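# Move paper-laden cart through self-closing door into yellow bay

## Task

Get the utility cart through the self-closing door into the other room and park it in the yellow bay so that all four wheels are inside the tape lines, none resting on the tape; the case of copy paper must lie in the cart's top tray without overhanging any edge; the door must be closed at the finish; either or both robots may be used, and a robot that tips over or is left leaning counts as failure.

## Robot and tools

Robots: r1 and r2 are identical Hello Robot Stretch 4 units, each with an omni-wheel base, a lift on a mast, an arm that telescopes forward, a wrist (yaw, pitch, roll) and a two-finger gripper. Each stands about 1.6 m tall; its base edge lies within 0.23 m of the base origin. A loose object may occasionally get nudged by something.

Frames: all positions are in metres. The base frame sits on the floor beneath the base centre, x forward, y left, z up. hand_pose, a point between the open fingertips, is given in this frame and may be slightly off. The odometry frame is the base frame where the robot began the scene; base_odometry comes from wheel turns only (slip counts as travel), heading in rad, left positive, -3.142 to 3.142. Each robot reports in its own frames, so where the robots stand relative to each other is known only from images, lidar_m and wrist_depth_mm.

move: arguments r1, r2, cameras, blocking. blocking must be false; the call returns in about 0.5 s while motion continues. A robot not named receives nothing new. Each robot object may hold base, joints, speeds, pace, contact_limits, or end_of_arm alone ("enable_torque" re-powers a limp wrist or gripper motor, which then holds). base is a relative offset from where the base last reported itself (or from its current spot if a move was still running): translate_m -2 to 2 (forward positive), strafe_m -2 to 2 (left positive), rotate_rad -3.2 to 3.2 (counter-clockwise positive). Only translate_m and strafe_m may be combined, giving a straight diagonal without turning. joints are absolute targets by name: lift_m 0 to 1.2, arm_m 0 to 0.55, wrist_yaw_rad -1.134 to 4.276 (0 ahead, positive left, 3.14 folded back), wrist_pitch_rad -1.117 to 4.259 (0 level, 1.57 pointing down), wrist_roll_rad -1.117 to 4.259 (positive clockwise seen from behind), gripper_m -0.038 to 0.141 (fingertip gap, error up to 0.015). Out-of-range joint targets are clipped and reported; other bad values are refused; unknown keys make the call invalid. pace is "slow", "default", "fast" or "max" (base 0.1/0.3/0.4/0.6 m/s and 1/2/3/4 rad/s; lift 0.15/0.3/0.4/0.5 m/s; arm 0.1/0.4/0.6/0.7 m/s; wrist always 1.82 rad/s). A raised lift (above 0.2) caps base speed, down to 0.3 m/s and 1 rad/s at 1.2. speeds sets a per-joint top speed (not gripper). contact_limits, 0 to 1 (default 0.5), for arm_m, lift_m, translate_m, strafe_m, rotate_rad, placed only beside the matching command; a base limit persists until a later action names base. Even at 0 the arm needs a firm push (15 to 40 N) to stop; for a light press use 0 and aim 1 to 3 mm past contact. A new move replaces only the targets it names. Motions cut off after 14 s (time_out).

cameras (in move, wait, stop): list from r1_head_camera, r1_head_left_camera, r1_head_right_camera, r1_wrist_camera, the same four for r2, or "all"; omitted means all, [] none.

wait: seconds 0 to 10; returns early once a commanded robot comes to rest; wait(0) reports the "earlier move" line. stop: brakes all running motions and re-holds slack wheels; braked joints may keep pressing. zoom_image: camera plus region [x0, y0, x1, y1] in pixels, top-left origin, at most 504 by 504, of a camera shown in the latest images. finished_scene: scene (current scene number) and done; claim done=true only if every condition truly holds and will stay so without the robots.

Results: the "move" line lists each robot sent motion with "done" or its worst status; "as last shown" marks robots not named (their statuses read "not commanded"). base_status/joint_status: moving, done (for the base, wheels turned fully even if slipping), off_target, contact_stop (that motion goes slack), time_out, limit_stop_at_own_body, limit_stop_at_tilt (lean over 6 degrees; lift, arm, wheels slack until it eases), torque_fault. An uncommanded stop, or a refused call, prevents the rest of that reply's move, wait and finished_scene calls from running. on_its_own tells what is holding, slack or off. lidar_m: 12 distances in 30-degree sectors, 1st straight ahead, counter-clockwise (4th left, 7th back, 10th right); "-" is nothing seen or closer than 0.25 m; misses glass, thin legs. wrist_depth_mm: 7x7 grid of depths, 100 to 2000 mm. base_tilt in degrees (about 3 degrees offset). If turned_by_wheels and turned_by_imu disagree by over ~0.1 rad across a move, the base slipped or struck something. motor_effort in percent (peak in brackets); servo_current in mA.

Gripper: to hold, close to more than 0.015 below the object's width (about 0.06 below resists pulling); -0.02 or less to close around a bar or handle. A firm grip shows as a rise in gripper servo_current; gripper_m and done do not prove a grasp.

Avoid: robots touching each other (any further drive after contact presses hard and can fail the task); carrying one load with both robots carelessly, since travel may differ by up to 3 cm per metre; turning, driving or braking with over 1 kg held and arm_m above 0.2, especially fast; hard steady pushes with a high gripper; self-collision (gripper over base with low lift, wrist pitched up and rolled, yaw plus pitch below about -1.1, folded wrist tilted); lift load contact limit at least 0.3 for 2 kg; dropping, slamming or hitting things.

Each tool is called after "Call:" as name(argument=value, ...) on one line, values as JSON.

## Session

Call:
move(blocking=false)

Scene clock: 0.00 s.
r1.base_odometry: x=+0.000 y=+0.000 heading=+0.000
r1.turned_by_wheels: +0.000
r1.turned_by_imu: +0.000
r1.base_tilt: forward=-1.6 right=+1.3
r1.lidar_m: 1.92 2.25 3.81 1.93 0.97 0.84 0.83 0.93 0.77 0.76 0.93 1.59
r1.base_status: not commanded
r1.joint_positions: lift_m=+0.127 arm_m=+0.000 wrist_yaw_rad=+3.089 wrist_pitch_rad=+0.002 wrist_roll_rad=+0.000 gripper_m=+0.056
r1.joint_status: not commanded
r1.measured_speeds: all 0
r1.motor_effort: lift_m=+20 arm_m=-4 wheel_0=+0 wheel_1=+1 wheel_2=+1
r1.servo_current: wrist_yaw_rad=39 wrist_pitch_rad=46 wrist_roll_rad=65 gripper_m=39
r1.hand_pose: x=-0.1125 y=+0.1024 z=+0.3046 quat_wxyz=(+0.026, -0.001, +0.000, +1.000) (m; r1's base frame)
r1.wrist_depth_mm: 137 138 - - - - - / 113 139 - - - - - / 117 140 224 - - - - / 137 161 - - - - - / - - - - - - - / - - 191 - 187 - - / 842 759 750 788 788 732 768
r2.base_odometry: x=+0.000 y=+0.000 heading=+0.000
r2.turned_by_wheels: +0.000
r2.turned_by_imu: +0.000
r2.base_tilt: forward=-0.6 right=+0.1
r2.lidar_m: 2.02 1.45 1.40 1.49 2.01 2.22 2.34 3.17 1.60 3.62 2.59 2.46
r2.base_status: not commanded
r2.joint_positions: lift_m=+0.295 arm_m=+0.000 wrist_yaw_rad=+3.133 wrist_pitch_rad=+0.002 wrist_roll_rad=+0.000 gripper_m=+0.056
r2.joint_status: not commanded
r2.measured_speeds: all 0
r2.motor_effort: lift_m=+18 arm_m=-4 wheel_0=+0 wheel_1=-1 wheel_2=+0
r2.servo_current: wrist_yaw_rad=46 wrist_pitch_rad=39 wrist_roll_rad=46 gripper_m=59
r2.hand_pose: x=-0.1167 y=+0.0898 z=+0.4727 quat_wxyz=(+0.004, -0.001, +0.000, +1.000) (m; r2's base frame)
r2.wrist_depth_mm: - 140 - - - - - / - 126 150 - - - - / - 130 185 - - - - / 144 143 272 - - - - / 229 - - - - - - / 226 1576 196 1576 190 1618 1464 / 226 1060 1138 - - 1025 1060
pictures: r1_head_camera, r1_head_left_camera, r1_head_right_camera, r1_wrist_camera, r2_head_camera, r2_head_left_camera, r2_head_right_camera, r2_wrist_camera
Images, in order (width x height): r1_head_camera 420x560, r1_head_left_camera 420x672, r1_head_right_camera 420x672, r1_wrist_camera 616x392, r2_head_camera 420x560, r2_head_left_camera 420x672, r2_head_right_camera 420x672, r2_wrist_camera 616x392.

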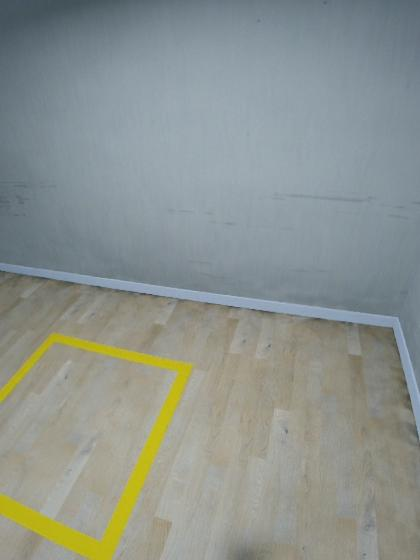

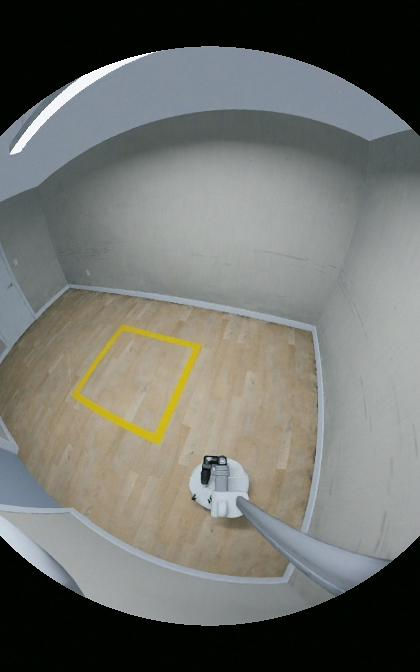

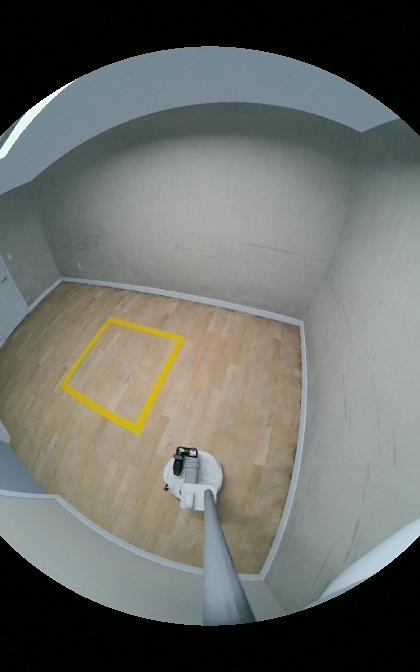

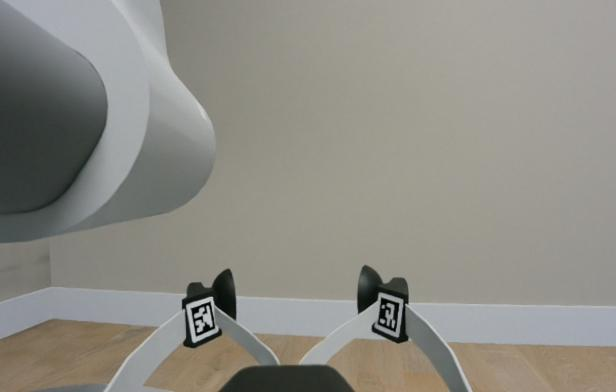

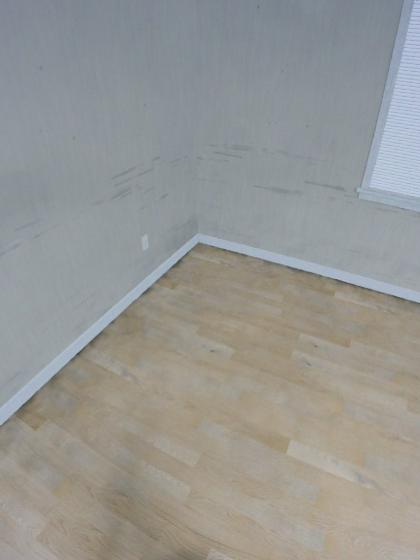

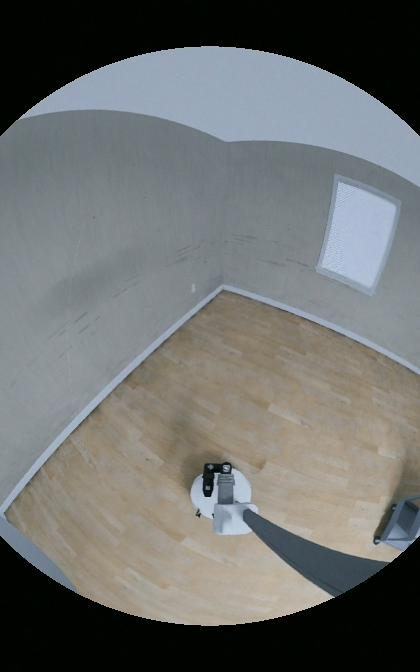

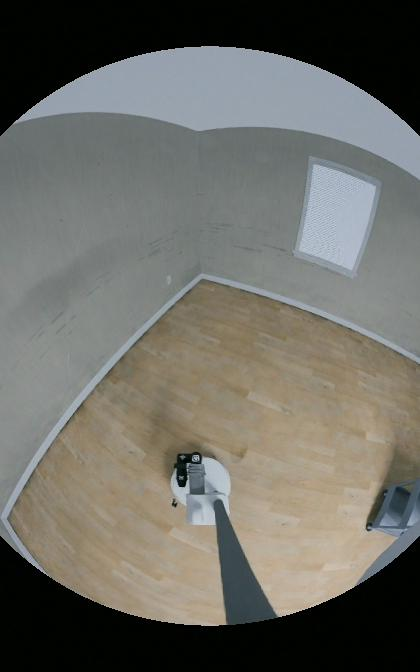

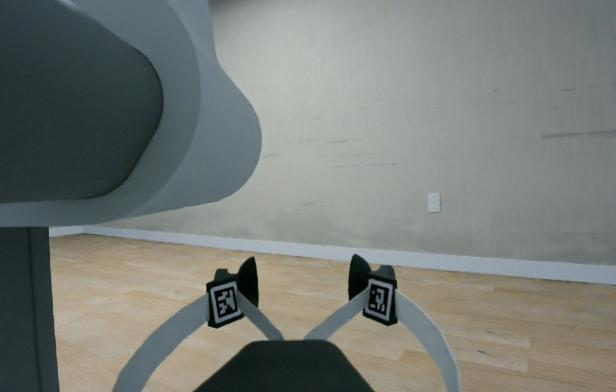

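Call:
move(blocking=false, r1={"base":{"rotate_rad":1.4}}, r2={"base":{"rotate_rad":-1.6}}, cameras=[])

Call:
wait(seconds=3, cameras=[])

Call:
wait(seconds=1, cameras=["r1_head_camera","r1_head_left_camera","r2_head_camera","r2_head_left_camera","r2_head_right_camera"])

Scene clock: 4.50 s.
move: r1 moving; r2 moving
r1.base_odometry: x=+0.000 y=+0.000 heading=+0.252
r1.turned_by_wheels: +0.252
r1.turned_by_imu: +0.252
r1.base_tilt: forward=-1.6 right=+1.2
r1.lidar_m: 1.98 2.71 3.66 1.25 0.89 0.80 0.87 0.80 0.77 0.82 1.11 1.92
r1.base_status: rotate_rad moving
r1.joint_positions: lift_m=+0.127 arm_m=+0.000 wrist_yaw_rad=+3.089 wrist_pitch_rad=+0.002 wrist_roll_rad=+0.000 gripper_m=+0.056
r1.joint_status: not commanded
r1.measured_speeds: translate_m=-0.001 strafe_m=-0.001 rotate_rad=+0.980 lift_m=+0.000 arm_m=+0.000 wrist_yaw_rad=+0.000 wrist_pitch_rad=+0.000 wrist_roll_rad=+0.000
r1.motor_effort: lift_m=+20(20) arm_m=-4(4) wheel_0=-8(9) wheel_1=-6(9) wheel_2=-7(7)
r1.servo_current: wrist_yaw_rad=59(59) wrist_pitch_rad=39(46) wrist_roll_rad=46(59) gripper_m=39(39)
r1.hand_pose: x=-0.1125 y=+0.1024 z=+0.3046 quat_wxyz=(+0.026, -0.001, +0.000, +1.000) (m; r1's base frame)
r1.wrist_depth_mm: 136 138 - - - - - / 113 139 - - - - - / 114 140 226 - - - - / 137 160 - - - - - / - - - - - - - / - 1060 190 - 187 - - / 778 750 750 798 750 699 732
r2.base_odometry: x=+0.000 y=+0.000 heading=-0.252
r2.turned_by_wheels: -0.252
r2.turned_by_imu: -0.244
r2.base_tilt: forward=-0.7 right=+0.1
r2.lidar_m: 2.52 1.62 1.40 1.40 1.67 2.23 2.24 2.64 1.59 1.63 2.93 2.49
r2.base_status: rotate_rad moving
r2.joint_positions: lift_m=+0.295 arm_m=+0.000 wrist_yaw_rad=+3.133 wrist_pitch_rad=+0.002 wrist_roll_rad=+0.000 gripper_m=+0.056
r2.joint_status: not commanded
r2.measured_speeds: translate_m=+0.000 strafe_m=+0.000 rotate_rad=-0.974 lift_m=+0.000 arm_m=+0.000 wrist_yaw_rad=+0.000 wrist_pitch_rad=+0.000 wrist_roll_rad=+0.000
r2.motor_effort: lift_m=+18(18) arm_m=-4(4) wheel_0=+8(9) wheel_1=+8(10) wheel_2=+9(11)
r2.servo_current: wrist_yaw_rad=33(52) wrist_pitch_rad=39(46) wrist_roll_rad=52(52) gripper_m=39(59)
r2.hand_pose: x=-0.1167 y=+0.0898 z=+0.4727 quat_wxyz=(+0.004, -0.001, +0.000, +1.000) (m; r2's base frame)
r2.wrist_depth_mm: - 141 - - - - - / - 127 150 - - - - / - 130 184 - - - - / 144 143 272 - - - - / 229 - - - - - - / 227 1576 196 1576 190 1661 1464 / 226 1060 1138 - - 1060 1060
pictures: none
No camera images: "cameras" was empty.

Scene clock: 5.97 s.
earlier move: r1 done; r2 moving
r1.base_odometry: x=+0.000 y=+0.000 heading=+1.399
r1.turned_by_wheels: +1.148
r1.turned_by_imu: +1.154
r1.base_tilt: forward=-1.6 right=+1.3
r1.lidar_m: 2.67 1.14 0.86 0.83 0.91 0.79 0.77 0.83 1.23 1.94 2.05 2.99
r1.base_status: done
r1.joint_positions: lift_m=+0.127 arm_m=+0.000 wrist_yaw_rad=+3.089 wrist_pitch_rad=+0.002 wrist_roll_rad=+0.000 gripper_m=+0.056
r1.joint_status: not commanded
r1.measured_speeds: all 0
r1.motor_effort: lift_m=+20(20) arm_m=-4(4) wheel_0=-3(10) wheel_1=-2(9) wheel_2=-1(8)
r1.servo_current: wrist_yaw_rad=52(65) wrist_pitch_rad=39(52) wrist_roll_rad=46(65) gripper_m=39(46)
r1.hand_pose: x=-0.1125 y=+0.1024 z=+0.3046 quat_wxyz=(+0.026, -0.001, +0.000, +1.000) (m; r1's base frame)
r1.wrist_depth_mm: 136 139 - - - - - / 113 139 - - - - - / 118 140 229 - - - - / 137 162 - - - - - / - - - - - - - / - - 190 - 188 - - / 788 707 759 143 759 778 809
r2.base_odometry: x=+0.000 y=+0.000 heading=-1.599
r2.turned_by_wheels: -1.347
r2.turned_by_imu: -1.311
r2.base_tilt: forward=-0.7 right=+0.0
r2.lidar_m: 3.61 2.63 2.47 2.07 1.47 1.40 1.48 2.02 2.22 2.29 3.08 1.61
r2.base_status: rotate_rad moving
r2.joint_positions: lift_m=+0.295 arm_m=+0.000 wrist_yaw_rad=+3.133 wrist_pitch_rad=+0.002 wrist_roll_rad=+0.000 gripper_m=+0.056
r2.joint_status: not commanded
r2.measured_speeds: all 0
r2.motor_effort: lift_m=+18(18) arm_m=-4(4) wheel_0=+7(11) wheel_1=+2(11) wheel_2=+5(11)
r2.servo_current: wrist_yaw_rad=39(59) wrist_pitch_rad=39(46) wrist_roll_rad=52(52) gripper_m=46(59)
r2.hand_pose: x=-0.1167 y=+0.0898 z=+0.4727 quat_wxyz=(+0.004, -0.001, +0.000, +1.000) (m; r2's base frame)
r2.wrist_depth_mm: - 141 - - - - - / - 126 141 - - - - / - 129 185 - - - - / 144 143 226 - - - - / 230 - - - - - - / 228 1576 196 1336 190 - - / 226 1060 1138 - - 1060 1060
wait: 1.47 of 3 s (r1 has come to rest)
pictures: none
No camera images: "cameras" was empty.

Scene clock: 6.07 s.
earlier move: r2 done
r1.base_odometry: x=+0.000 y=+0.000 heading=+1.399
r1.turned_by_wheels: +0.000
r1.turned_by_imu: +0.000
r1.base_tilt: forward=-1.6 right=+1.2
r1.lidar_m: 2.63 1.14 0.85 0.84 0.86 0.80 0.77 0.81 1.22 1.91 2.04 2.98
r1.base_status: done
r1.joint_positions: lift_m=+0.127 arm_m=+0.000 wrist_yaw_rad=+3.089 wrist_pitch_rad=+0.002 wrist_roll_rad=+0.000 gripper_m=+0.056
r1.joint_status: not commanded
r1.measured_speeds: all 0
r1.motor_effort: lift_m=+20(20) arm_m=-4(4) wheel_0=-4(10) wheel_1=-2(9) wheel_2=-2(8)
r1.servo_current: wrist_yaw_rad=33(65) wrist_pitch_rad=33(52) wrist_roll_rad=52(65) gripper_m=39(46)
r1.hand_pose: x=-0.1125 y=+0.1024 z=+0.3046 quat_wxyz=(+0.026, -0.001, +0.000, +1.000) (m; r1's base frame)
r1.wrist_depth_mm: 137 139 - - - - - / 113 139 - - - - - / 117 140 229 - - - - / 137 162 - - - - - / - - - - - - - / - - 190 - 187 - - / 798 699 759 143 741 788 809
r2.base_odometry: x=+0.000 y=+0.000 heading=-1.599
r2.turned_by_wheels: +0.000
r2.turned_by_imu: +0.000
r2.base_tilt: forward=-0.6 right=+0.1
r2.lidar_m: 3.68 2.62 2.46 2.05 1.45 1.40 1.48 1.99 2.22 2.31 3.12 1.62
r2.base_status: done
r2.joint_positions: lift_m=+0.295 arm_m=+0.000 wrist_yaw_rad=+3.133 wrist_pitch_rad=+0.002 wrist_roll_rad=+0.000 gripper_m=+0.056
r2.joint_status: not commanded
r2.measured_speeds: all 0
r2.motor_effort: lift_m=+18(18) arm_m=-4(4) wheel_0=+5(11) wheel_1=+3(11) wheel_2=+5(11)
r2.servo_current: wrist_yaw_rad=39(59) wrist_pitch_rad=39(46) wrist_roll_rad=52(52) gripper_m=39(59)
r2.hand_pose: x=-0.1167 y=+0.0898 z=+0.4727 quat_wxyz=(+0.004, -0.001, +0.000, +1.000) (m; r2's base frame)
r2.wrist_depth_mm: - 140 - - - - - / - 126 142 - - - - / - 130 186 - - - - / 144 144 226 - - - - / 229 - - - - - - / 228 1576 196 1336 190 - - / 226 1060 1138 - - 1025 1060
wait: 0.10 of 1 s (r2 has come to rest)
pictures: r1_head_camera, r1_head_left_camera, r2_head_camera, r2_head_left_camera, r2_head_right_camera
Images, in order (width x height): r1_head_camera 420x560, r1_head_left_camera 420x672, r2_head_camera 420x560, r2_head_left_camera 420x672, r2_head_right_camera 420x672.

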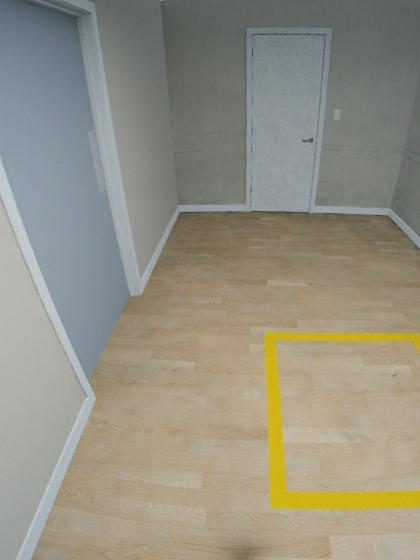

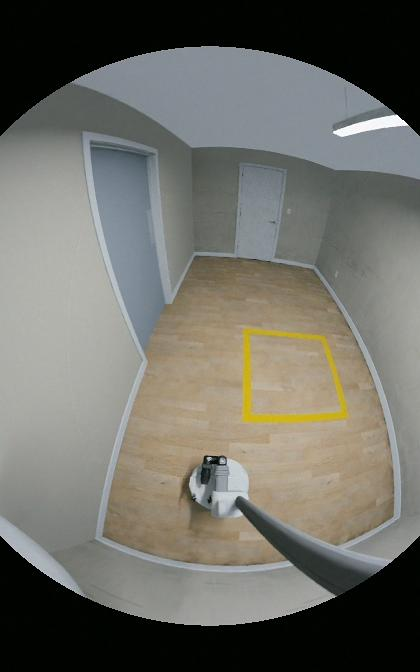

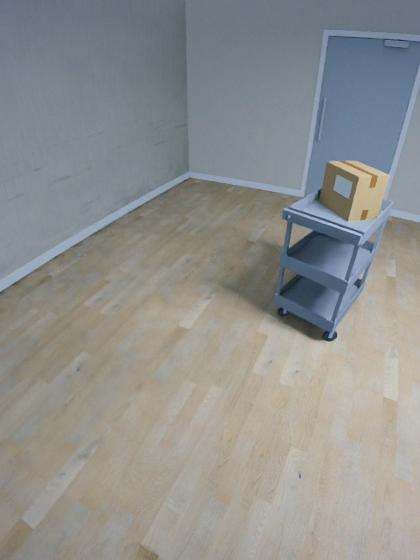

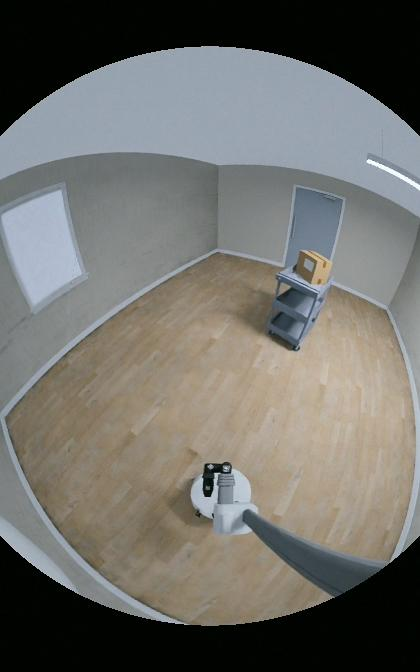

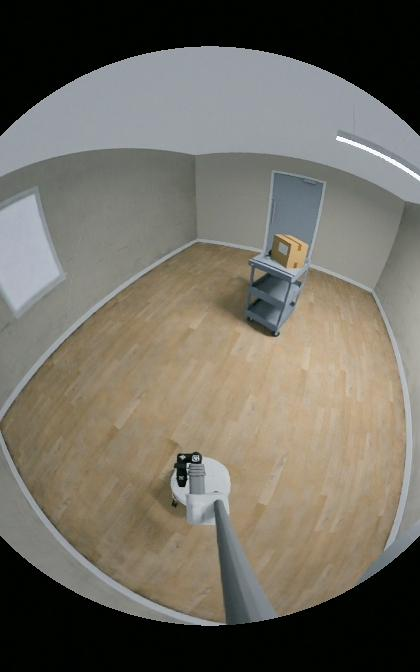

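Call:
zoom_image(camera="r2_head_camera", region=[230, 20, 420, 360])

Call:
zoom_image(camera="r1_head_camera", region=[0, 0, 420, 500])

Scaled by 1.482 from the camera's 420x560 image, which has a finer 1200x1600 frame.

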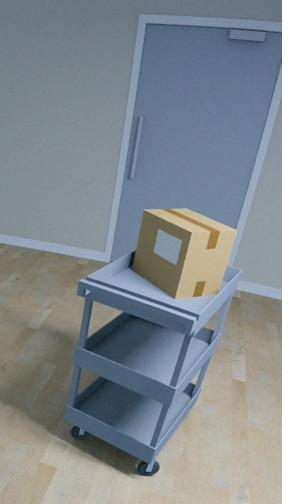

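Scaled by 1.008 from the camera's 420x560 image, which has a finer 600x800 frame.

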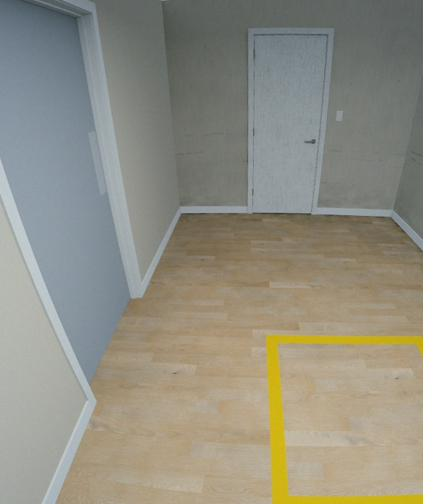

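Call:
move(blocking=false, r1={"base":{"translate_m":1.0},"joints":{"wrist_yaw_rad":0.0}}, r2={"base":{"rotate_rad":-0.35},"joints":{"wrist_yaw_rad":0.0,"lift_m":0.8}}, cameras=[])

Call:
wait(seconds=5, cameras=[])

Call:
wait(seconds=3, cameras=[])

Call:
move(blocking=false, r1={"base":{"rotate_rad":1.65}}, cameras=["r2_head_camera","r2_head_left_camera"])

Call:
wait(seconds=3, cameras=["r1_head_camera","r1_head_left_camera","r1_head_right_camera","r1_wrist_camera"])

Scene clock: 35.80 s.
move: r1 moving; r2 moving
r1.base_odometry: x=+0.005 y=+0.031 heading=+1.400
r1.turned_by_wheels: +0.000
r1.turned_by_imu: +0.000
r1.base_tilt: forward=-1.6 right=+1.3
r1.lidar_m: 2.65 1.13 0.86 0.83 0.92 0.83 0.80 0.87 1.29 1.93 2.07 2.99
r1.base_status: translate_m moving
r1.joint_positions: lift_m=+0.127 arm_m=+0.000 wrist_yaw_rad=+2.503 wrist_pitch_rad=+0.002 wrist_roll_rad=+0.000 gripper_m=+0.056
r1.joint_status: wrist_yaw_rad moving
r1.measured_speeds: translate_m=+0.120 strafe_m=-0.001 rotate_rad=-0.001 lift_m=+0.000 arm_m=+0.000 wrist_yaw_rad=-1.819 wrist_pitch_rad=+0.000 wrist_roll_rad=+0.000
r1.motor_effort: lift_m=+20(20) arm_m=-3(4) wheel_0=+6(9) wheel_1=+5(7) wheel_2=-8(9)
r1.servo_current: wrist_yaw_rad=104(124) wrist_pitch_rad=46(46) wrist_roll_rad=46(65) gripper_m=46(46)
r1.hand_pose: x=-0.0085 y=+0.2421 z=+0.3046 quat_wxyz=(+0.314, -0.001, +0.000, +0.949) (m; r1's base frame)
r1.wrist_depth_mm: - - - - - - - / - - - - - - - / - - - - - - - / - - - - - - - / - - - - - - - / - - 190 1060 187 - - / 778 707 750 798 798 691 -
r2.base_odometry: x=+0.000 y=+0.000 heading=-1.838
r2.turned_by_wheels: -0.239
r2.turned_by_imu: -0.232
r2.base_tilt: forward=-0.7 right=+0.1
r2.lidar_m: 1.64 2.92 2.50 2.50 1.64 1.40 1.40 1.66 2.22 2.23 2.62 1.62
r2.base_status: rotate_rad moving
r2.joint_positions: lift_m=+0.333 arm_m=+0.000 wrist_yaw_rad=+2.570 wrist_pitch_rad=+0.002 wrist_roll_rad=+0.000 gripper_m=+0.056
r2.joint_status: lift_m moving; wrist_yaw_rad moving
r2.measured_speeds: translate_m=+0.000 strafe_m=+0.001 rotate_rad=-0.697 lift_m=+0.146 arm_m=+0.000 wrist_yaw_rad=-1.746 wrist_pitch_rad=+0.000 wrist_roll_rad=+0.000
r2.motor_effort: lift_m=+24(24) arm_m=-4(4) wheel_0=+4(10) wheel_1=+5(9) wheel_2=+6(11)
r2.servo_current: wrist_yaw_rad=85(117) wrist_pitch_rad=46(46) wrist_roll_rad=46(59) gripper_m=52(52)
r2.hand_pose: x=-0.0242 y=+0.2296 z=+0.5104 quat_wxyz=(+0.282, -0.001, +0.000, +0.959) (m; r2's base frame)
r2.wrist_depth_mm: - - - - - - - / - - - - - - - / 244 - - - - - - / - - - - - - - / - - - - - - - / - - 191 171 190 1430 1499 / 1205 1118 1205 - - 1098 1118
pictures: none
No camera images: "cameras" was empty.

Scene clock: 38.27 s.
earlier move: r1 moving; r2 done
r1.base_odometry: x=+0.121 y=+0.700 heading=+1.400
r1.turned_by_wheels: +0.000
r1.turned_by_imu: +0.000
r1.base_tilt: forward=-1.6 right=+1.3
r1.lidar_m: 2.49 1.20 0.82 0.79 0.86 1.24 1.48 1.58 2.02 1.96 2.13 3.06
r1.base_status: translate_m moving
r1.joint_positions: lift_m=+0.127 arm_m=+0.000 wrist_yaw_rad=+0.003 wrist_pitch_rad=+0.002 wrist_roll_rad=+0.000 gripper_m=+0.056
r1.joint_status: all done
r1.measured_speeds: translate_m=+0.301 strafe_m=+0.001 rotate_rad=-0.001 lift_m=+0.000 arm_m=+0.000 wrist_yaw_rad=+0.000 wrist_pitch_rad=+0.000 wrist_roll_rad=+0.000
r1.motor_effort: lift_m=+20(20) arm_m=-4(4) wheel_0=+5(9) wheel_1=+4(8) wheel_2=-4(11)
r1.servo_current: wrist_yaw_rad=52(124) wrist_pitch_rad=46(52) wrist_roll_rad=52(65) gripper_m=39(52)
r1.hand_pose: x=+0.4595 y=-0.0866 z=+0.3046 quat_wxyz=(+1.000, +0.000, +0.001, +0.001) (m; r1's base frame)
r1.wrist_depth_mm: 1205 - - - - - - / 1182 - - - - - - / 1205 - - - - - - / 1182 - - - - - - / 1205 1921 - - - - - / 1160 1160 193 1160 187 1160 1138 / 831 741 750 788 798 820 809
r2.base_odometry: x=+0.000 y=+0.000 heading=-1.948
r2.turned_by_wheels: -0.111
r2.turned_by_imu: -0.108
r2.base_tilt: forward=-0.6 right=+0.0
r2.lidar_m: 1.60 3.14 2.51 2.47 1.76 1.42 1.40 1.58 2.25 2.20 2.47 2.26
r2.base_status: done
r2.joint_positions: lift_m=+0.800 arm_m=+0.000 wrist_yaw_rad=+0.003 wrist_pitch_rad=+0.002 wrist_roll_rad=+0.000 gripper_m=+0.056
r2.joint_status: all done
r2.measured_speeds: all 0
r2.motor_effort: lift_m=+21(26) arm_m=-4(4) wheel_0=+3(10) wheel_1=+1(9) wheel_2=+3(11)
r2.servo_current: wrist_yaw_rad=52(156) wrist_pitch_rad=33(46) wrist_roll_rad=46(59) gripper_m=52(52)
r2.hand_pose: x=+0.4596 y=-0.0866 z=+0.9775 quat_wxyz=(+1.000, +0.000, +0.001, +0.001) (m; r2's base frame)
r2.wrist_depth_mm: - - - - - - - / - - - - - - - / - - - - - - - / - - - - 1708 - - / - - - - - - - / - - 195 1537 189 - - / - - - - - - -
wait: 2.47 of 5 s (r2 has come to rest)
pictures: none
No camera images: "cameras" was empty.

Scene clock: 40.13 s.
earlier move: r1 done
r1.base_odometry: x=+0.170 y=+0.985 heading=+1.400
r1.turned_by_wheels: +0.000
r1.turned_by_imu: +0.000
r1.base_tilt: forward=-1.6 right=+1.3
r1.lidar_m: 2.47 1.14 0.88 0.74 0.84 1.19 1.76 1.91 2.06 2.00 2.15 2.99
r1.base_status: done
r1.joint_positions: lift_m=+0.127 arm_m=+0.000 wrist_yaw_rad=+0.003 wrist_pitch_rad=+0.002 wrist_roll_rad=+0.000 gripper_m=+0.056
r1.joint_status: all done
r1.measured_speeds: all 0
r1.motor_effort: lift_m=+20(20) arm_m=-4(4) wheel_0=+1(9) wheel_1=+1(8) wheel_2=+2(11)
r1.servo_current: wrist_yaw_rad=46(124) wrist_pitch_rad=39(52) wrist_roll_rad=26(65) gripper_m=39(52)
r1.hand_pose: x=+0.4595 y=-0.0866 z=+0.3046 quat_wxyz=(+1.000, +0.000, +0.001, +0.001) (m; r1's base frame)
r1.wrist_depth_mm: - - - - - - - / - - - - - - - / - - - - - - - / - - - - - - - / - 1618 - - - - - / 1060 1205 194 1205 187 1182 1118 / 831 741 741 788 778 778 831
r2.base_odometry: x=+0.000 y=+0.000 heading=-1.948
r2.turned_by_wheels: +0.000
r2.turned_by_imu: +0.000
r2.base_tilt: forward=-0.7 right=+0.1
r2.lidar_m: 1.61 3.15 2.51 2.50 1.76 1.43 1.38 1.55 2.27 2.20 2.44 2.26
r2.base_status: done
r2.joint_positions: lift_m=+0.800 arm_m=+0.000 wrist_yaw_rad=+0.003 wrist_pitch_rad=+0.002 wrist_roll_rad=+0.000 gripper_m=+0.056
r2.joint_status: all done
r2.measured_speeds: all 0
r2.motor_effort: lift_m=+21(26) arm_m=-4(4) wheel_0=+3(10) wheel_1=+2(9) wheel_2=+3(11)
r2.servo_current: wrist_yaw_rad=39(156) wrist_pitch_rad=39(46) wrist_roll_rad=46(59) gripper_m=46(52)
r2.hand_pose: x=+0.4596 y=-0.0866 z=+0.9775 quat_wxyz=(+1.000, +0.000, +0.001, +0.001) (m; r2's base frame)
r2.wrist_depth_mm: - - - - - - - / - - - - - - - / - - - - - - - / - - - - 1756 - - / - - - - - - - / - - 196 1537 189 - - / - - - - - - -
wait: 1.87 of 3 s (r1 has come to rest)
pictures: none
No camera images: "cameras" was empty.

Scene clock: 40.63 s.
move: r1 moving
r1.base_odometry: x=+0.170 y=+0.985 heading=+1.651
r1.turned_by_wheels: +0.252
r1.turned_by_imu: +0.252
r1.base_tilt: forward=-1.6 right=+1.3
r1.lidar_m: 1.42 0.98 0.77 0.76 0.90 1.77 1.76 2.16 2.01 2.02 2.45 2.91
r1.base_status: rotate_rad moving
r1.joint_positions: lift_m=+0.127 arm_m=+0.000 wrist_yaw_rad=+0.003 wrist_pitch_rad=+0.002 wrist_roll_rad=+0.000 gripper_m=+0.056
r1.joint_status: not commanded
r1.measured_speeds: translate_m=+0.001 strafe_m=+0.000 rotate_rad=+0.972 lift_m=+0.000 arm_m=+0.000 wrist_yaw_rad=+0.000 wrist_pitch_rad=+0.000 wrist_roll_rad=+0.000
r1.motor_effort: lift_m=+20(20) arm_m=-4(4) wheel_0=-8(9) wheel_1=-6(7) wheel_2=-6(8)
r1.servo_current: wrist_yaw_rad=65(65) wrist_pitch_rad=46(46) wrist_roll_rad=65(65) gripper_m=39(46)
r1.hand_pose: x=+0.4595 y=-0.0867 z=+0.3046 quat_wxyz=(+1.000, +0.000, +0.001, +0.001) (m; r1's base frame)
r1.wrist_depth_mm: 1042 - - - - - - / 1025 - - - - - - / 1025 - - - - - - / 1042 - - - - - - / 1042 1060 1863 - - - - / 1042 1042 193 1160 188 1138 1098 / 842 750 741 798 788 768 809
r2: as last shown
r2.lidar_m: 1.61 3.14 2.50 2.50 1.78 1.41 1.41 1.57 2.25 2.23 2.47 2.28
r2.motor_effort: lift_m=+21(21) arm_m=-4(4) wheel_0=+3(4) wheel_1=+2(2) wheel_2=+3(3)
r2.servo_current: wrist_yaw_rad=52(59) wrist_pitch_rad=46(46) wrist_roll_rad=46(59) gripper_m=52(52)
r2.wrist_depth_mm: - - - - - - - / - - - - - - - / - - - - - - - / - - - - 1756 - - / - - - - - - - / - - 196 1499 189 - - / - - - - - - -
pictures: r2_head_camera, r2_head_left_camera
Images, in order (width x height): r2_head_camera 420x560, r2_head_left_camera 420x672.

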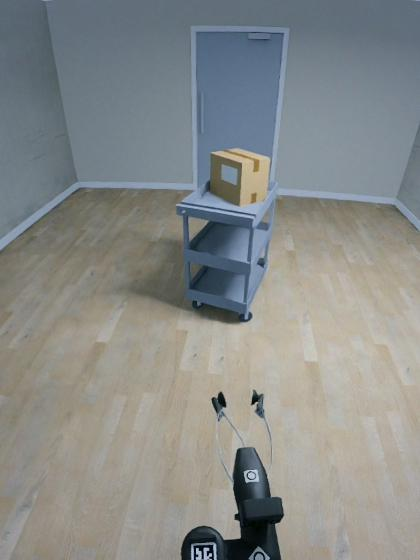

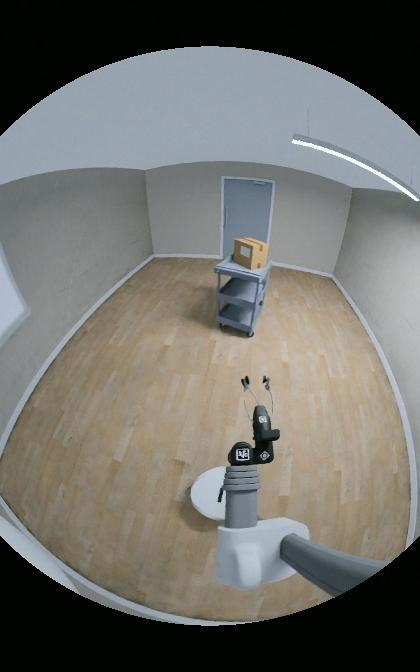

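Scene clock: 42.23 s.
earlier move: r1 done
r1.base_odometry: x=+0.170 y=+0.985 heading=+3.049
r1.turned_by_wheels: +1.398
r1.turned_by_imu: +1.406
r1.base_tilt: forward=-1.6 right=+1.3
r1.lidar_m: 0.75 0.86 1.32 1.76 1.91 2.03 1.99 2.23 2.97 2.02 1.10 0.85
r1.base_status: done
r1.joint_positions: lift_m=+0.127 arm_m=+0.000 wrist_yaw_rad=+0.003 wrist_pitch_rad=+0.002 wrist_roll_rad=+0.000 gripper_m=+0.056
r1.joint_status: not commanded
r1.measured_speeds: all 0
r1.motor_effort: lift_m=+20(20) arm_m=-4(4) wheel_0=-4(10) wheel_1=-1(8) wheel_2=+0(8)
r1.servo_current: wrist_yaw_rad=46(65) wrist_pitch_rad=46(52) wrist_roll_rad=39(78) gripper_m=39(52)
r1.hand_pose: x=+0.4595 y=-0.0867 z=+0.3046 quat_wxyz=(+1.000, +0.000, +0.001, +0.001) (m; r1's base frame)
r1.wrist_depth_mm: - - - 549 - - - / - - - 535 - - - / - - - 549 - - - / - - - 554 - - - / - - - 559 - - - / - - 190 539 188 - - / - 140 - 137 - - -
r2.base_odometry: x=+0.000 y=+0.000 heading=-1.948
r2.turned_by_wheels: +0.000
r2.turned_by_imu: +0.000
r2.base_tilt: forward=-0.6 right=+0.1
r2.lidar_m: 1.62 3.11 2.50 2.48 1.74 1.42 1.39 1.56 2.25 2.24 2.43 2.23
r2.base_status: not commanded
r2.joint_positions: lift_m=+0.800 arm_m=+0.000 wrist_yaw_rad=+0.003 wrist_pitch_rad=+0.002 wrist_roll_rad=+0.000 gripper_m=+0.056
r2.joint_status: not commanded
r2.measured_speeds: all 0
r2.motor_effort: lift_m=+21(21) arm_m=-3(4) wheel_0=+3(4) wheel_1=+1(2) wheel_2=+3(3)
r2.servo_current: wrist_yaw_rad=52(59) wrist_pitch_rad=39(46) wrist_roll_rad=46(65) gripper_m=46(59)
r2.hand_pose: x=+0.4596 y=-0.0866 z=+0.9775 quat_wxyz=(+1.000, +0.000, +0.001, +0.001) (m; r2's base frame)
r2.wrist_depth_mm: - - - - - - - / - - - - - - - / - - - - - - - / - - - - 1756 - - / - - - - - - - / - - 196 1537 189 - - / - - - - - - -
wait: 1.60 of 3 s (r1 has come to rest)
pictures: r1_head_camera, r1_head_left_camera, r1_head_right_camera, r1_wrist_camera
Images, in order (width x height): r1_head_camera 420x560, r1_head_left_camera 420x672, r1_head_right_camera 420x672, r1_wrist_camera 616x392.

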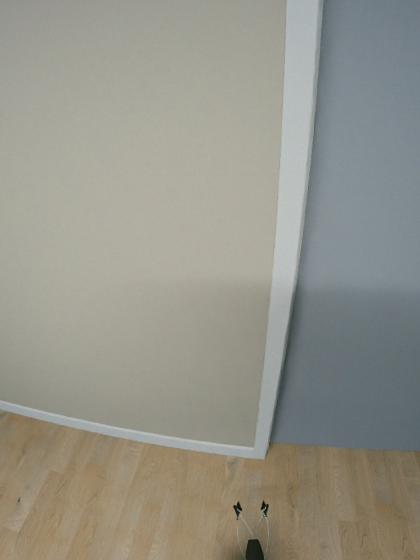

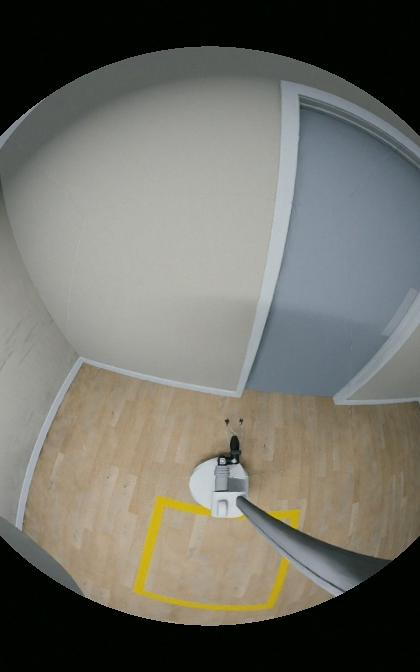

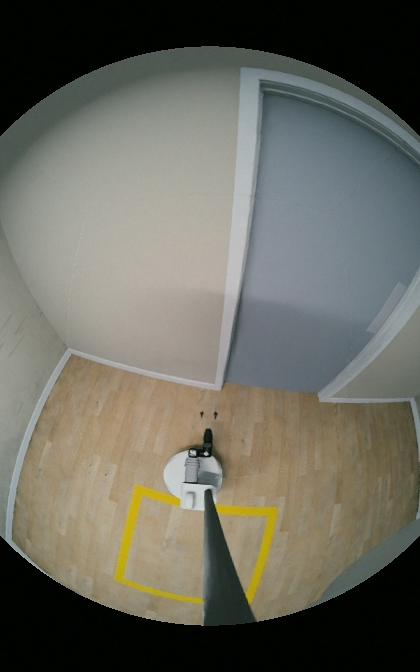

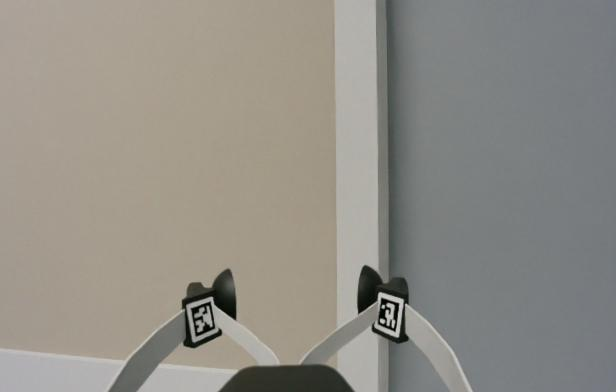

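Call:
move(blocking=false, r1={"base":{"rotate_rad":-0.07},"joints":{"lift_m":0.5,"gripper_m":-0.02}}, cameras=[])

Call:
wait(seconds=2, cameras=[])

Call:
move(blocking=false, r1={"base":{"strafe_m":-0.72}}, r2={"base":{"translate_m":0.5},"joints":{"lift_m":1.1,"wrist_pitch_rad":0.6}}, cameras=[])

Call:
wait(seconds=4, cameras=[])

Call:
wait(seconds=1, cameras=["r1_head_camera","r1_head_left_camera","r1_wrist_camera","r2_head_camera","r2_wrist_camera"])

Scene clock: 60.80 s.
move: r1 moving
r1.base_odometry: x=+0.170 y=+0.985 heading=+2.980
r1.turned_by_wheels: -0.070
r1.turned_by_imu: -0.070
r1.base_tilt: forward=-1.6 right=+1.3
r1.lidar_m: 0.75 0.83 1.22 1.74 1.88 2.04 1.98 2.16 2.99 2.46 1.15 0.87
r1.base_status: rotate_rad moving
r1.joint_positions: lift_m=+0.164 arm_m=+0.000 wrist_yaw_rad=+0.002 wrist_pitch_rad=+0.002 wrist_roll_rad=+0.000 gripper_m=+0.037
r1.joint_status: lift_m moving; gripper_m moving
r1.measured_speeds: translate_m=+0.000 strafe_m=+0.000 rotate_rad=+0.000 lift_m=+0.146 arm_m=+0.000 wrist_yaw_rad=+0.000 wrist_pitch_rad=+0.000 wrist_roll_rad=+0.000
r1.motor_effort: lift_m=+26(27) arm_m=-4(4) wheel_0=+2(5) wheel_1=+2(5) wheel_2=+3(5)
r1.servo_current: wrist_yaw_rad=33(59) wrist_pitch_rad=52(52) wrist_roll_rad=52(65) gripper_m=111(111)
r1.hand_pose: x=+0.4595 y=-0.0867 z=+0.3421 quat_wxyz=(+1.000, +0.000, +0.001, +0.001) (m; r1's base frame)
r1.wrist_depth_mm: - - - 554 - - - / - - - 559 - - - / - - - 564 - - - / - - - 564 - - - / - - - 559 - - - / - - 190 549 187 - - / - 142 - 145 - - -
r2: as last shown
r2.base_tilt: forward=-0.7 right=+0.0
r2.lidar_m: 1.62 3.16 2.50 2.48 1.75 1.43 1.42 1.56 2.27 2.23 2.48 2.27
r2.motor_effort: lift_m=+21(21) arm_m=-4(4) wheel_0=+3(4) wheel_1=+2(2) wheel_2=+3(3)
r2.servo_current: wrist_yaw_rad=46(52) wrist_pitch_rad=46(46) wrist_roll_rad=46(59) gripper_m=46(59)
r2.wrist_depth_mm: - - - - - - - / - - - - - - - / - - - - - - - / - - - - 1708 - - / - - - - - - - / - - 196 1537 189 - - / - - - - - - -
pictures: none
No camera images: "cameras" was empty.

Scene clock: 62.80 s.
earlier move: r1 moving
r1.base_odometry: x=+0.170 y=+0.985 heading=+2.980
r1.turned_by_wheels: +0.000
r1.turned_by_imu: +0.000
r1.base_tilt: forward=-1.6 right=+1.3
r1.lidar_m: 0.75 0.83 1.22 1.76 1.89 2.04 1.99 2.17 3.04 2.45 1.16 0.88
r1.base_status: done
r1.joint_positions: lift_m=+0.499 arm_m=+0.000 wrist_yaw_rad=+0.002 wrist_pitch_rad=+0.002 wrist_roll_rad=+0.000 gripper_m=-0.019
r1.joint_status: lift_m moving; the others done
r1.measured_speeds: all 0
r1.motor_effort: lift_m=+26(28) arm_m=-4(4) wheel_0=+1(5) wheel_1=+2(5) wheel_2=+3(5)
r1.servo_current: wrist_yaw_rad=39(72) wrist_pitch_rad=46(52) wrist_roll_rad=46(65) gripper_m=46(137)
r1.hand_pose: x=+0.4595 y=-0.0867 z=+0.6771 quat_wxyz=(+1.000, +0.000, +0.001, +0.001) (m; r1's base frame)
r1.wrist_depth_mm: - - - 559 - - - / - - - 559 - - - / - - - 559 - - - / - - - 554 - - - / - - - 564 - - - / - - 182 198 170 - - / - 133 163 147 144 - -
r2.base_odometry: x=+0.000 y=+0.000 heading=-1.948
r2.turned_by_wheels: +0.000
r2.turned_by_imu: +0.000
r2.base_tilt: forward=-0.7 right=+0.0
r2.lidar_m: 1.63 3.14 2.52 2.49 1.76 1.43 1.41 1.54 2.26 2.22 2.48 2.27
r2.base_status: not commanded
r2.joint_positions: lift_m=+0.800 arm_m=+0.000 wrist_yaw_rad=+0.003 wrist_pitch_rad=+0.002 wrist_roll_rad=+0.000 gripper_m=+0.056
r2.joint_status: not commanded
r2.measured_speeds: all 0
r2.motor_effort: lift_m=+21(21) arm_m=-4(4) wheel_0=+3(4) wheel_1=+1(2) wheel_2=+3(3)
r2.servo_current: wrist_yaw_rad=39(59) wrist_pitch_rad=39(46) wrist_roll_rad=39(65) gripper_m=52(59)
r2.hand_pose: x=+0.4596 y=-0.0866 z=+0.9775 quat_wxyz=(+1.000, +0.000, +0.001, +0.001) (m; r2's base frame)
r2.wrist_depth_mm: - - - - - - - / - - - - - - - / - - - - - - - / - - - - 1756 - - / - - - - - - - / - - 196 1499 189 - - / - - - - - - -
wait: 2.00 s; no rest
pictures: none
No camera images: "cameras" was empty.

Scene clock: 63.30 s.
earlier move: r1 done
move: r1 moving; r2 moving
r1.base_odometry: x=+0.176 y=+1.021 heading=+2.980
r1.turned_by_wheels: +0.000
r1.turned_by_imu: +0.000
r1.base_tilt: forward=-1.6 right=+1.3
r1.lidar_m: 0.76 0.82 1.20 1.79 1.94 2.04 2.00 2.16 2.99 2.45 1.16 0.88
r1.base_status: strafe_m moving
r1.joint_positions: lift_m=+0.499 arm_m=+0.000 wrist_yaw_rad=+0.002 wrist_pitch_rad=+0.002 wrist_roll_rad=+0.000 gripper_m=-0.019
r1.joint_status: all done
r1.measured_speeds: translate_m=+0.001 strafe_m=-0.141 rotate_rad=-0.006 lift_m=+0.000 arm_m=+0.000 wrist_yaw_rad=+0.000 wrist_pitch_rad=+0.000 wrist_roll_rad=+0.000
r1.motor_effort: lift_m=+25(25) arm_m=-4(4) wheel_0=+8(12) wheel_1=-9(9) wheel_2=+0(2)
r1.servo_current: wrist_yaw_rad=46(59) wrist_pitch_rad=39(52) wrist_roll_rad=46(72) gripper_m=52(59)
r1.hand_pose: x=+0.4595 y=-0.0867 z=+0.6771 quat_wxyz=(+1.000, +0.000, +0.001, +0.001) (m; r1's base frame)
r1.wrist_depth_mm: - - - 597 - - - / - - - 585 - - - / - - - 569 - - - / - - - 559 - - - / - - - 544 - - - / - - 183 198 170 - - / - 133 163 147 144 - -
r2.base_odometry: x=-0.011 y=-0.029 heading=-1.948
r2.turned_by_wheels: +0.000
r2.turned_by_imu: +0.000
r2.base_tilt: forward=-0.7 right=+0.1
r2.lidar_m: 1.58 3.13 2.51 2.47 1.82 1.47 1.43 1.62 2.25 2.23 2.48 2.20
r2.base_status: translate_m moving
r2.joint_positions: lift_m=+0.838 arm_m=+0.000 wrist_yaw_rad=+0.003 wrist_pitch_rad=+0.527 wrist_roll_rad=+0.000 gripper_m=+0.056
r2.joint_status: lift_m moving; wrist_pitch_rad moving
r2.measured_speeds: translate_m=+0.122 strafe_m=+0.002 rotate_rad=-0.001 lift_m=+0.146 arm_m=+0.000 wrist_yaw_rad=+0.000 wrist_pitch_rad=+1.083 wrist_roll_rad=+0.000
r2.motor_effort: lift_m=+23(26) arm_m=-4(4) wheel_0=+7(10) wheel_1=+6(9) wheel_2=-12(13)
r2.servo_current: wrist_yaw_rad=46(59) wrist_pitch_rad=33(91) wrist_roll_rad=52(65) gripper_m=46(52)
r2.hand_pose: x=+0.4204 y=-0.0867 z=+0.8708 quat_wxyz=(+0.965, +0.000, +0.261, +0.001) (m; r2's base frame)
r2.wrist_depth_mm: - - - - 1537 - - / - - - - - - - / - - - - - - - / - - - 1921 1921 - - / 1661 1708 1618 1618 1618 1618 1537 / 1397 1366 196 1336 189 1336 1281 / 1182 1160 1138 - - 1118 1138
pictures: none
No camera images: "cameras" was empty.

Scene clock: 65.97 s.
earlier move: r1 moving; r2 done
r1.base_odometry: x=+0.284 y=+1.686 heading=+2.980
r1.turned_by_wheels: +0.000
r1.turned_by_imu: -0.005
r1.base_tilt: forward=-1.6 right=+1.3
r1.lidar_m: 0.79 0.87 1.14 2.44 2.61 2.08 2.05 2.22 2.30 2.25 1.00 0.82
r1.base_status: strafe_m moving
r1.joint_positions: lift_m=+0.499 arm_m=+0.000 wrist_yaw_rad=+0.002 wrist_pitch_rad=+0.002 wrist_roll_rad=+0.000 gripper_m=-0.019
r1.joint_status: all done
r1.measured_speeds: translate_m=+0.000 strafe_m=-0.083 rotate_rad=+0.001 lift_m=+0.000 arm_m=+0.000 wrist_yaw_rad=+0.000 wrist_pitch_rad=+0.000 wrist_roll_rad=+0.000
r1.motor_effort: lift_m=+25(25) arm_m=-4(4) wheel_0=+1(12) wheel_1=-2(11) wheel_2=+0(2)
r1.servo_current: wrist_yaw_rad=52(65) wrist_pitch_rad=39(52) wrist_roll_rad=52(72) gripper_m=59(59)
r1.hand_pose: x=+0.4595 y=-0.0867 z=+0.6771 quat_wxyz=(+1.000, +0.000, +0.001, +0.001) (m; r1's base frame)
r1.wrist_depth_mm: - - - - - 574 517 / - - - - - - 521 / - - - - - - 530 / - - - - - - 521 / - - - - - - 525 / - - 183 198 170 - 525 / - 132 163 147 144 - 521
r2.base_odometry: x=-0.184 y=-0.465 heading=-1.948
r2.turned_by_wheels: +0.000
r2.turned_by_imu: +0.001
r2.base_tilt: forward=-0.7 right=+0.1
r2.lidar_m: 1.13 3.04 2.42 2.40 2.38 1.90 1.88 2.11 2.34 2.28 2.56 1.14
r2.base_status: done
r2.joint_positions: lift_m=+1.100 arm_m=+0.000 wrist_yaw_rad=+0.003 wrist_pitch_rad=+0.598 wrist_roll_rad=+0.000 gripper_m=+0.056
r2.joint_status: all done
r2.measured_speeds: all 0
r2.motor_effort: lift_m=+21(26) arm_m=-4(4) wheel_0=+3(10) wheel_1=+1(9) wheel_2=-3(14)
r2.servo_current: wrist_yaw_rad=46(59) wrist_pitch_rad=39(91) wrist_roll_rad=52(65) gripper_m=52(59)
r2.hand_pose: x=+0.4094 y=-0.0868 z=+1.1155 quat_wxyz=(+0.956, +0.000, +0.295, +0.001) (m; r2's base frame)
r2.wrist_depth_mm: - - - - 1118 - - / - - - 1336 1205 - - / - - - 1255 1060 - - / - - - 1397 1366 - - / 1863 1808 1808 1756 1661 1756 1661 / 1576 1576 196 1499 190 1537 1499 / 1366 1336 1336 - - 1336 1308
wait: 2.67 of 4 s (r2 has come to rest)
pictures: none
No camera images: "cameras" was empty.

Scene clock: 66.63 s.
earlier move: r1 done
r1.base_odometry: x=+0.286 y=+1.696 heading=+2.980
r1.turned_by_wheels: +0.000
r1.turned_by_imu: +0.000
r1.base_tilt: forward=-1.6 right=+1.3
r1.lidar_m: 0.80 0.85 1.10 2.48 2.62 2.07 2.04 2.19 2.29 2.22 0.98 0.81
r1.base_status: done
r1.joint_positions: lift_m=+0.499 arm_m=+0.000 wrist_yaw_rad=+0.002 wrist_pitch_rad=+0.002 wrist_roll_rad=+0.000 gripper_m=-0.019
r1.joint_status: all done
r1.measured_speeds: all 0
r1.motor_effort: lift_m=+25(25) arm_m=-4(4) wheel_0=+1(12) wheel_1=+1(11) wheel_2=+1(2)
r1.servo_current: wrist_yaw_rad=52(72) wrist_pitch_rad=39(52) wrist_roll_rad=33(72) gripper_m=52(59)
r1.hand_pose: x=+0.4595 y=-0.0867 z=+0.6771 quat_wxyz=(+1.000, +0.000, +0.001, +0.001) (m; r1's base frame)
r1.wrist_depth_mm: - - - - - 569 517 / - - - - - - 525 / - - - - - - 504 / - - - - - - 504 / - - - - - - 535 / - - 183 198 170 - 535 / - 132 163 147 144 574 530
r2.base_odometry: x=-0.184 y=-0.465 heading=-1.948
r2.turned_by_wheels: +0.000
r2.turned_by_imu: +0.000
r2.base_tilt: forward=-0.7 right=+0.0
r2.lidar_m: 1.12 3.02 2.43 2.40 2.36 1.93 1.90 2.11 2.34 2.31 2.51 1.12
r2.base_status: done
r2.joint_positions: lift_m=+1.100 arm_m=+0.000 wrist_yaw_rad=+0.003 wrist_pitch_rad=+0.598 wrist_roll_rad=+0.000 gripper_m=+0.056
r2.joint_status: all done
r2.measured_speeds: all 0
r2.motor_effort: lift_m=+21(26) arm_m=-4(4) wheel_0=+2(10) wheel_1=+2(9) wheel_2=-3(14)
r2.servo_current: wrist_yaw_rad=59(59) wrist_pitch_rad=39(91) wrist_roll_rad=46(65) gripper_m=46(59)
r2.hand_pose: x=+0.4094 y=-0.0868 z=+1.1155 quat_wxyz=(+0.956, +0.000, +0.295, +0.001) (m; r2's base frame)
r2.wrist_depth_mm: - - - - 1138 - - / - - - 1366 1182 - - / - - - 1255 1025 - - / - - - 1397 1397 - - / 1808 1863 1808 1661 1661 1756 1756 / 1537 1576 196 1499 190 1537 1464 / 1366 1336 1366 - - 1308 1308
wait: 0.67 of 1 s (r1 has come to rest)
pictures: r1_head_camera, r1_head_left_camera, r1_wrist_camera, r2_head_camera, r2_wrist_camera
Images, in order (width x height): r1_head_camera 420x560, r1_head_left_camera 420x672, r1_wrist_camera 616x392, r2_head_camera 420x560, r2_wrist_camera 616x392.

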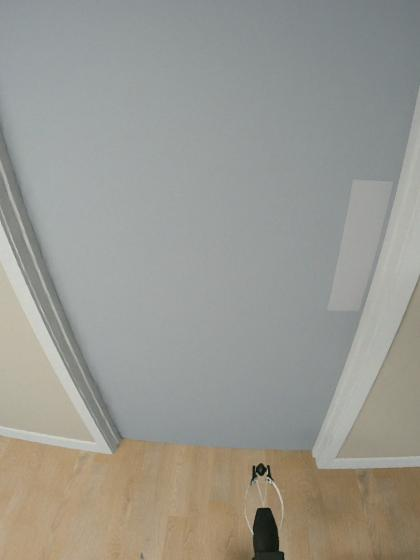

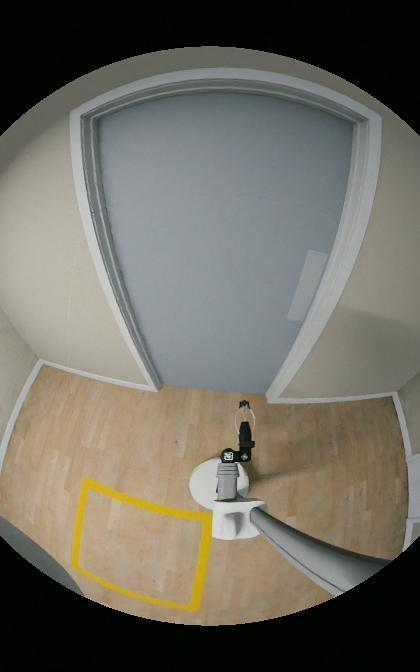

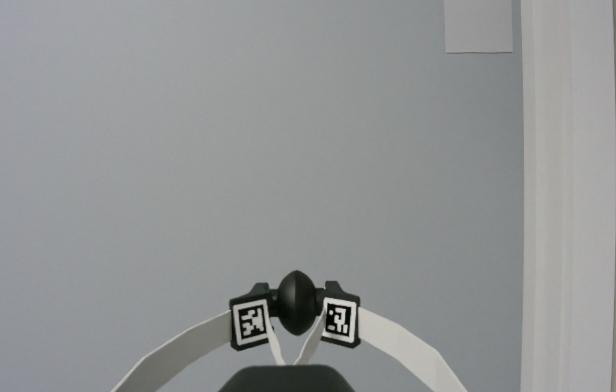

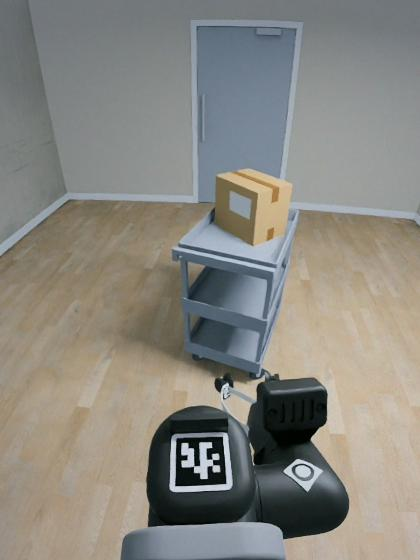

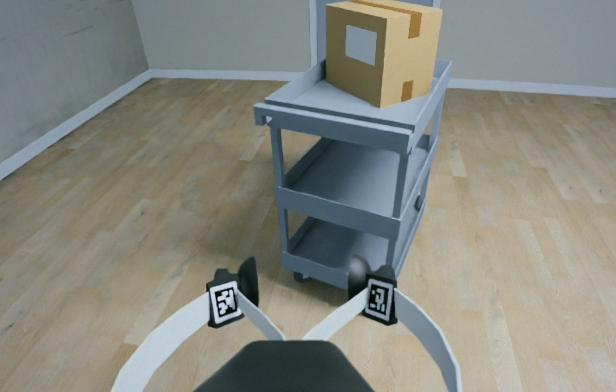

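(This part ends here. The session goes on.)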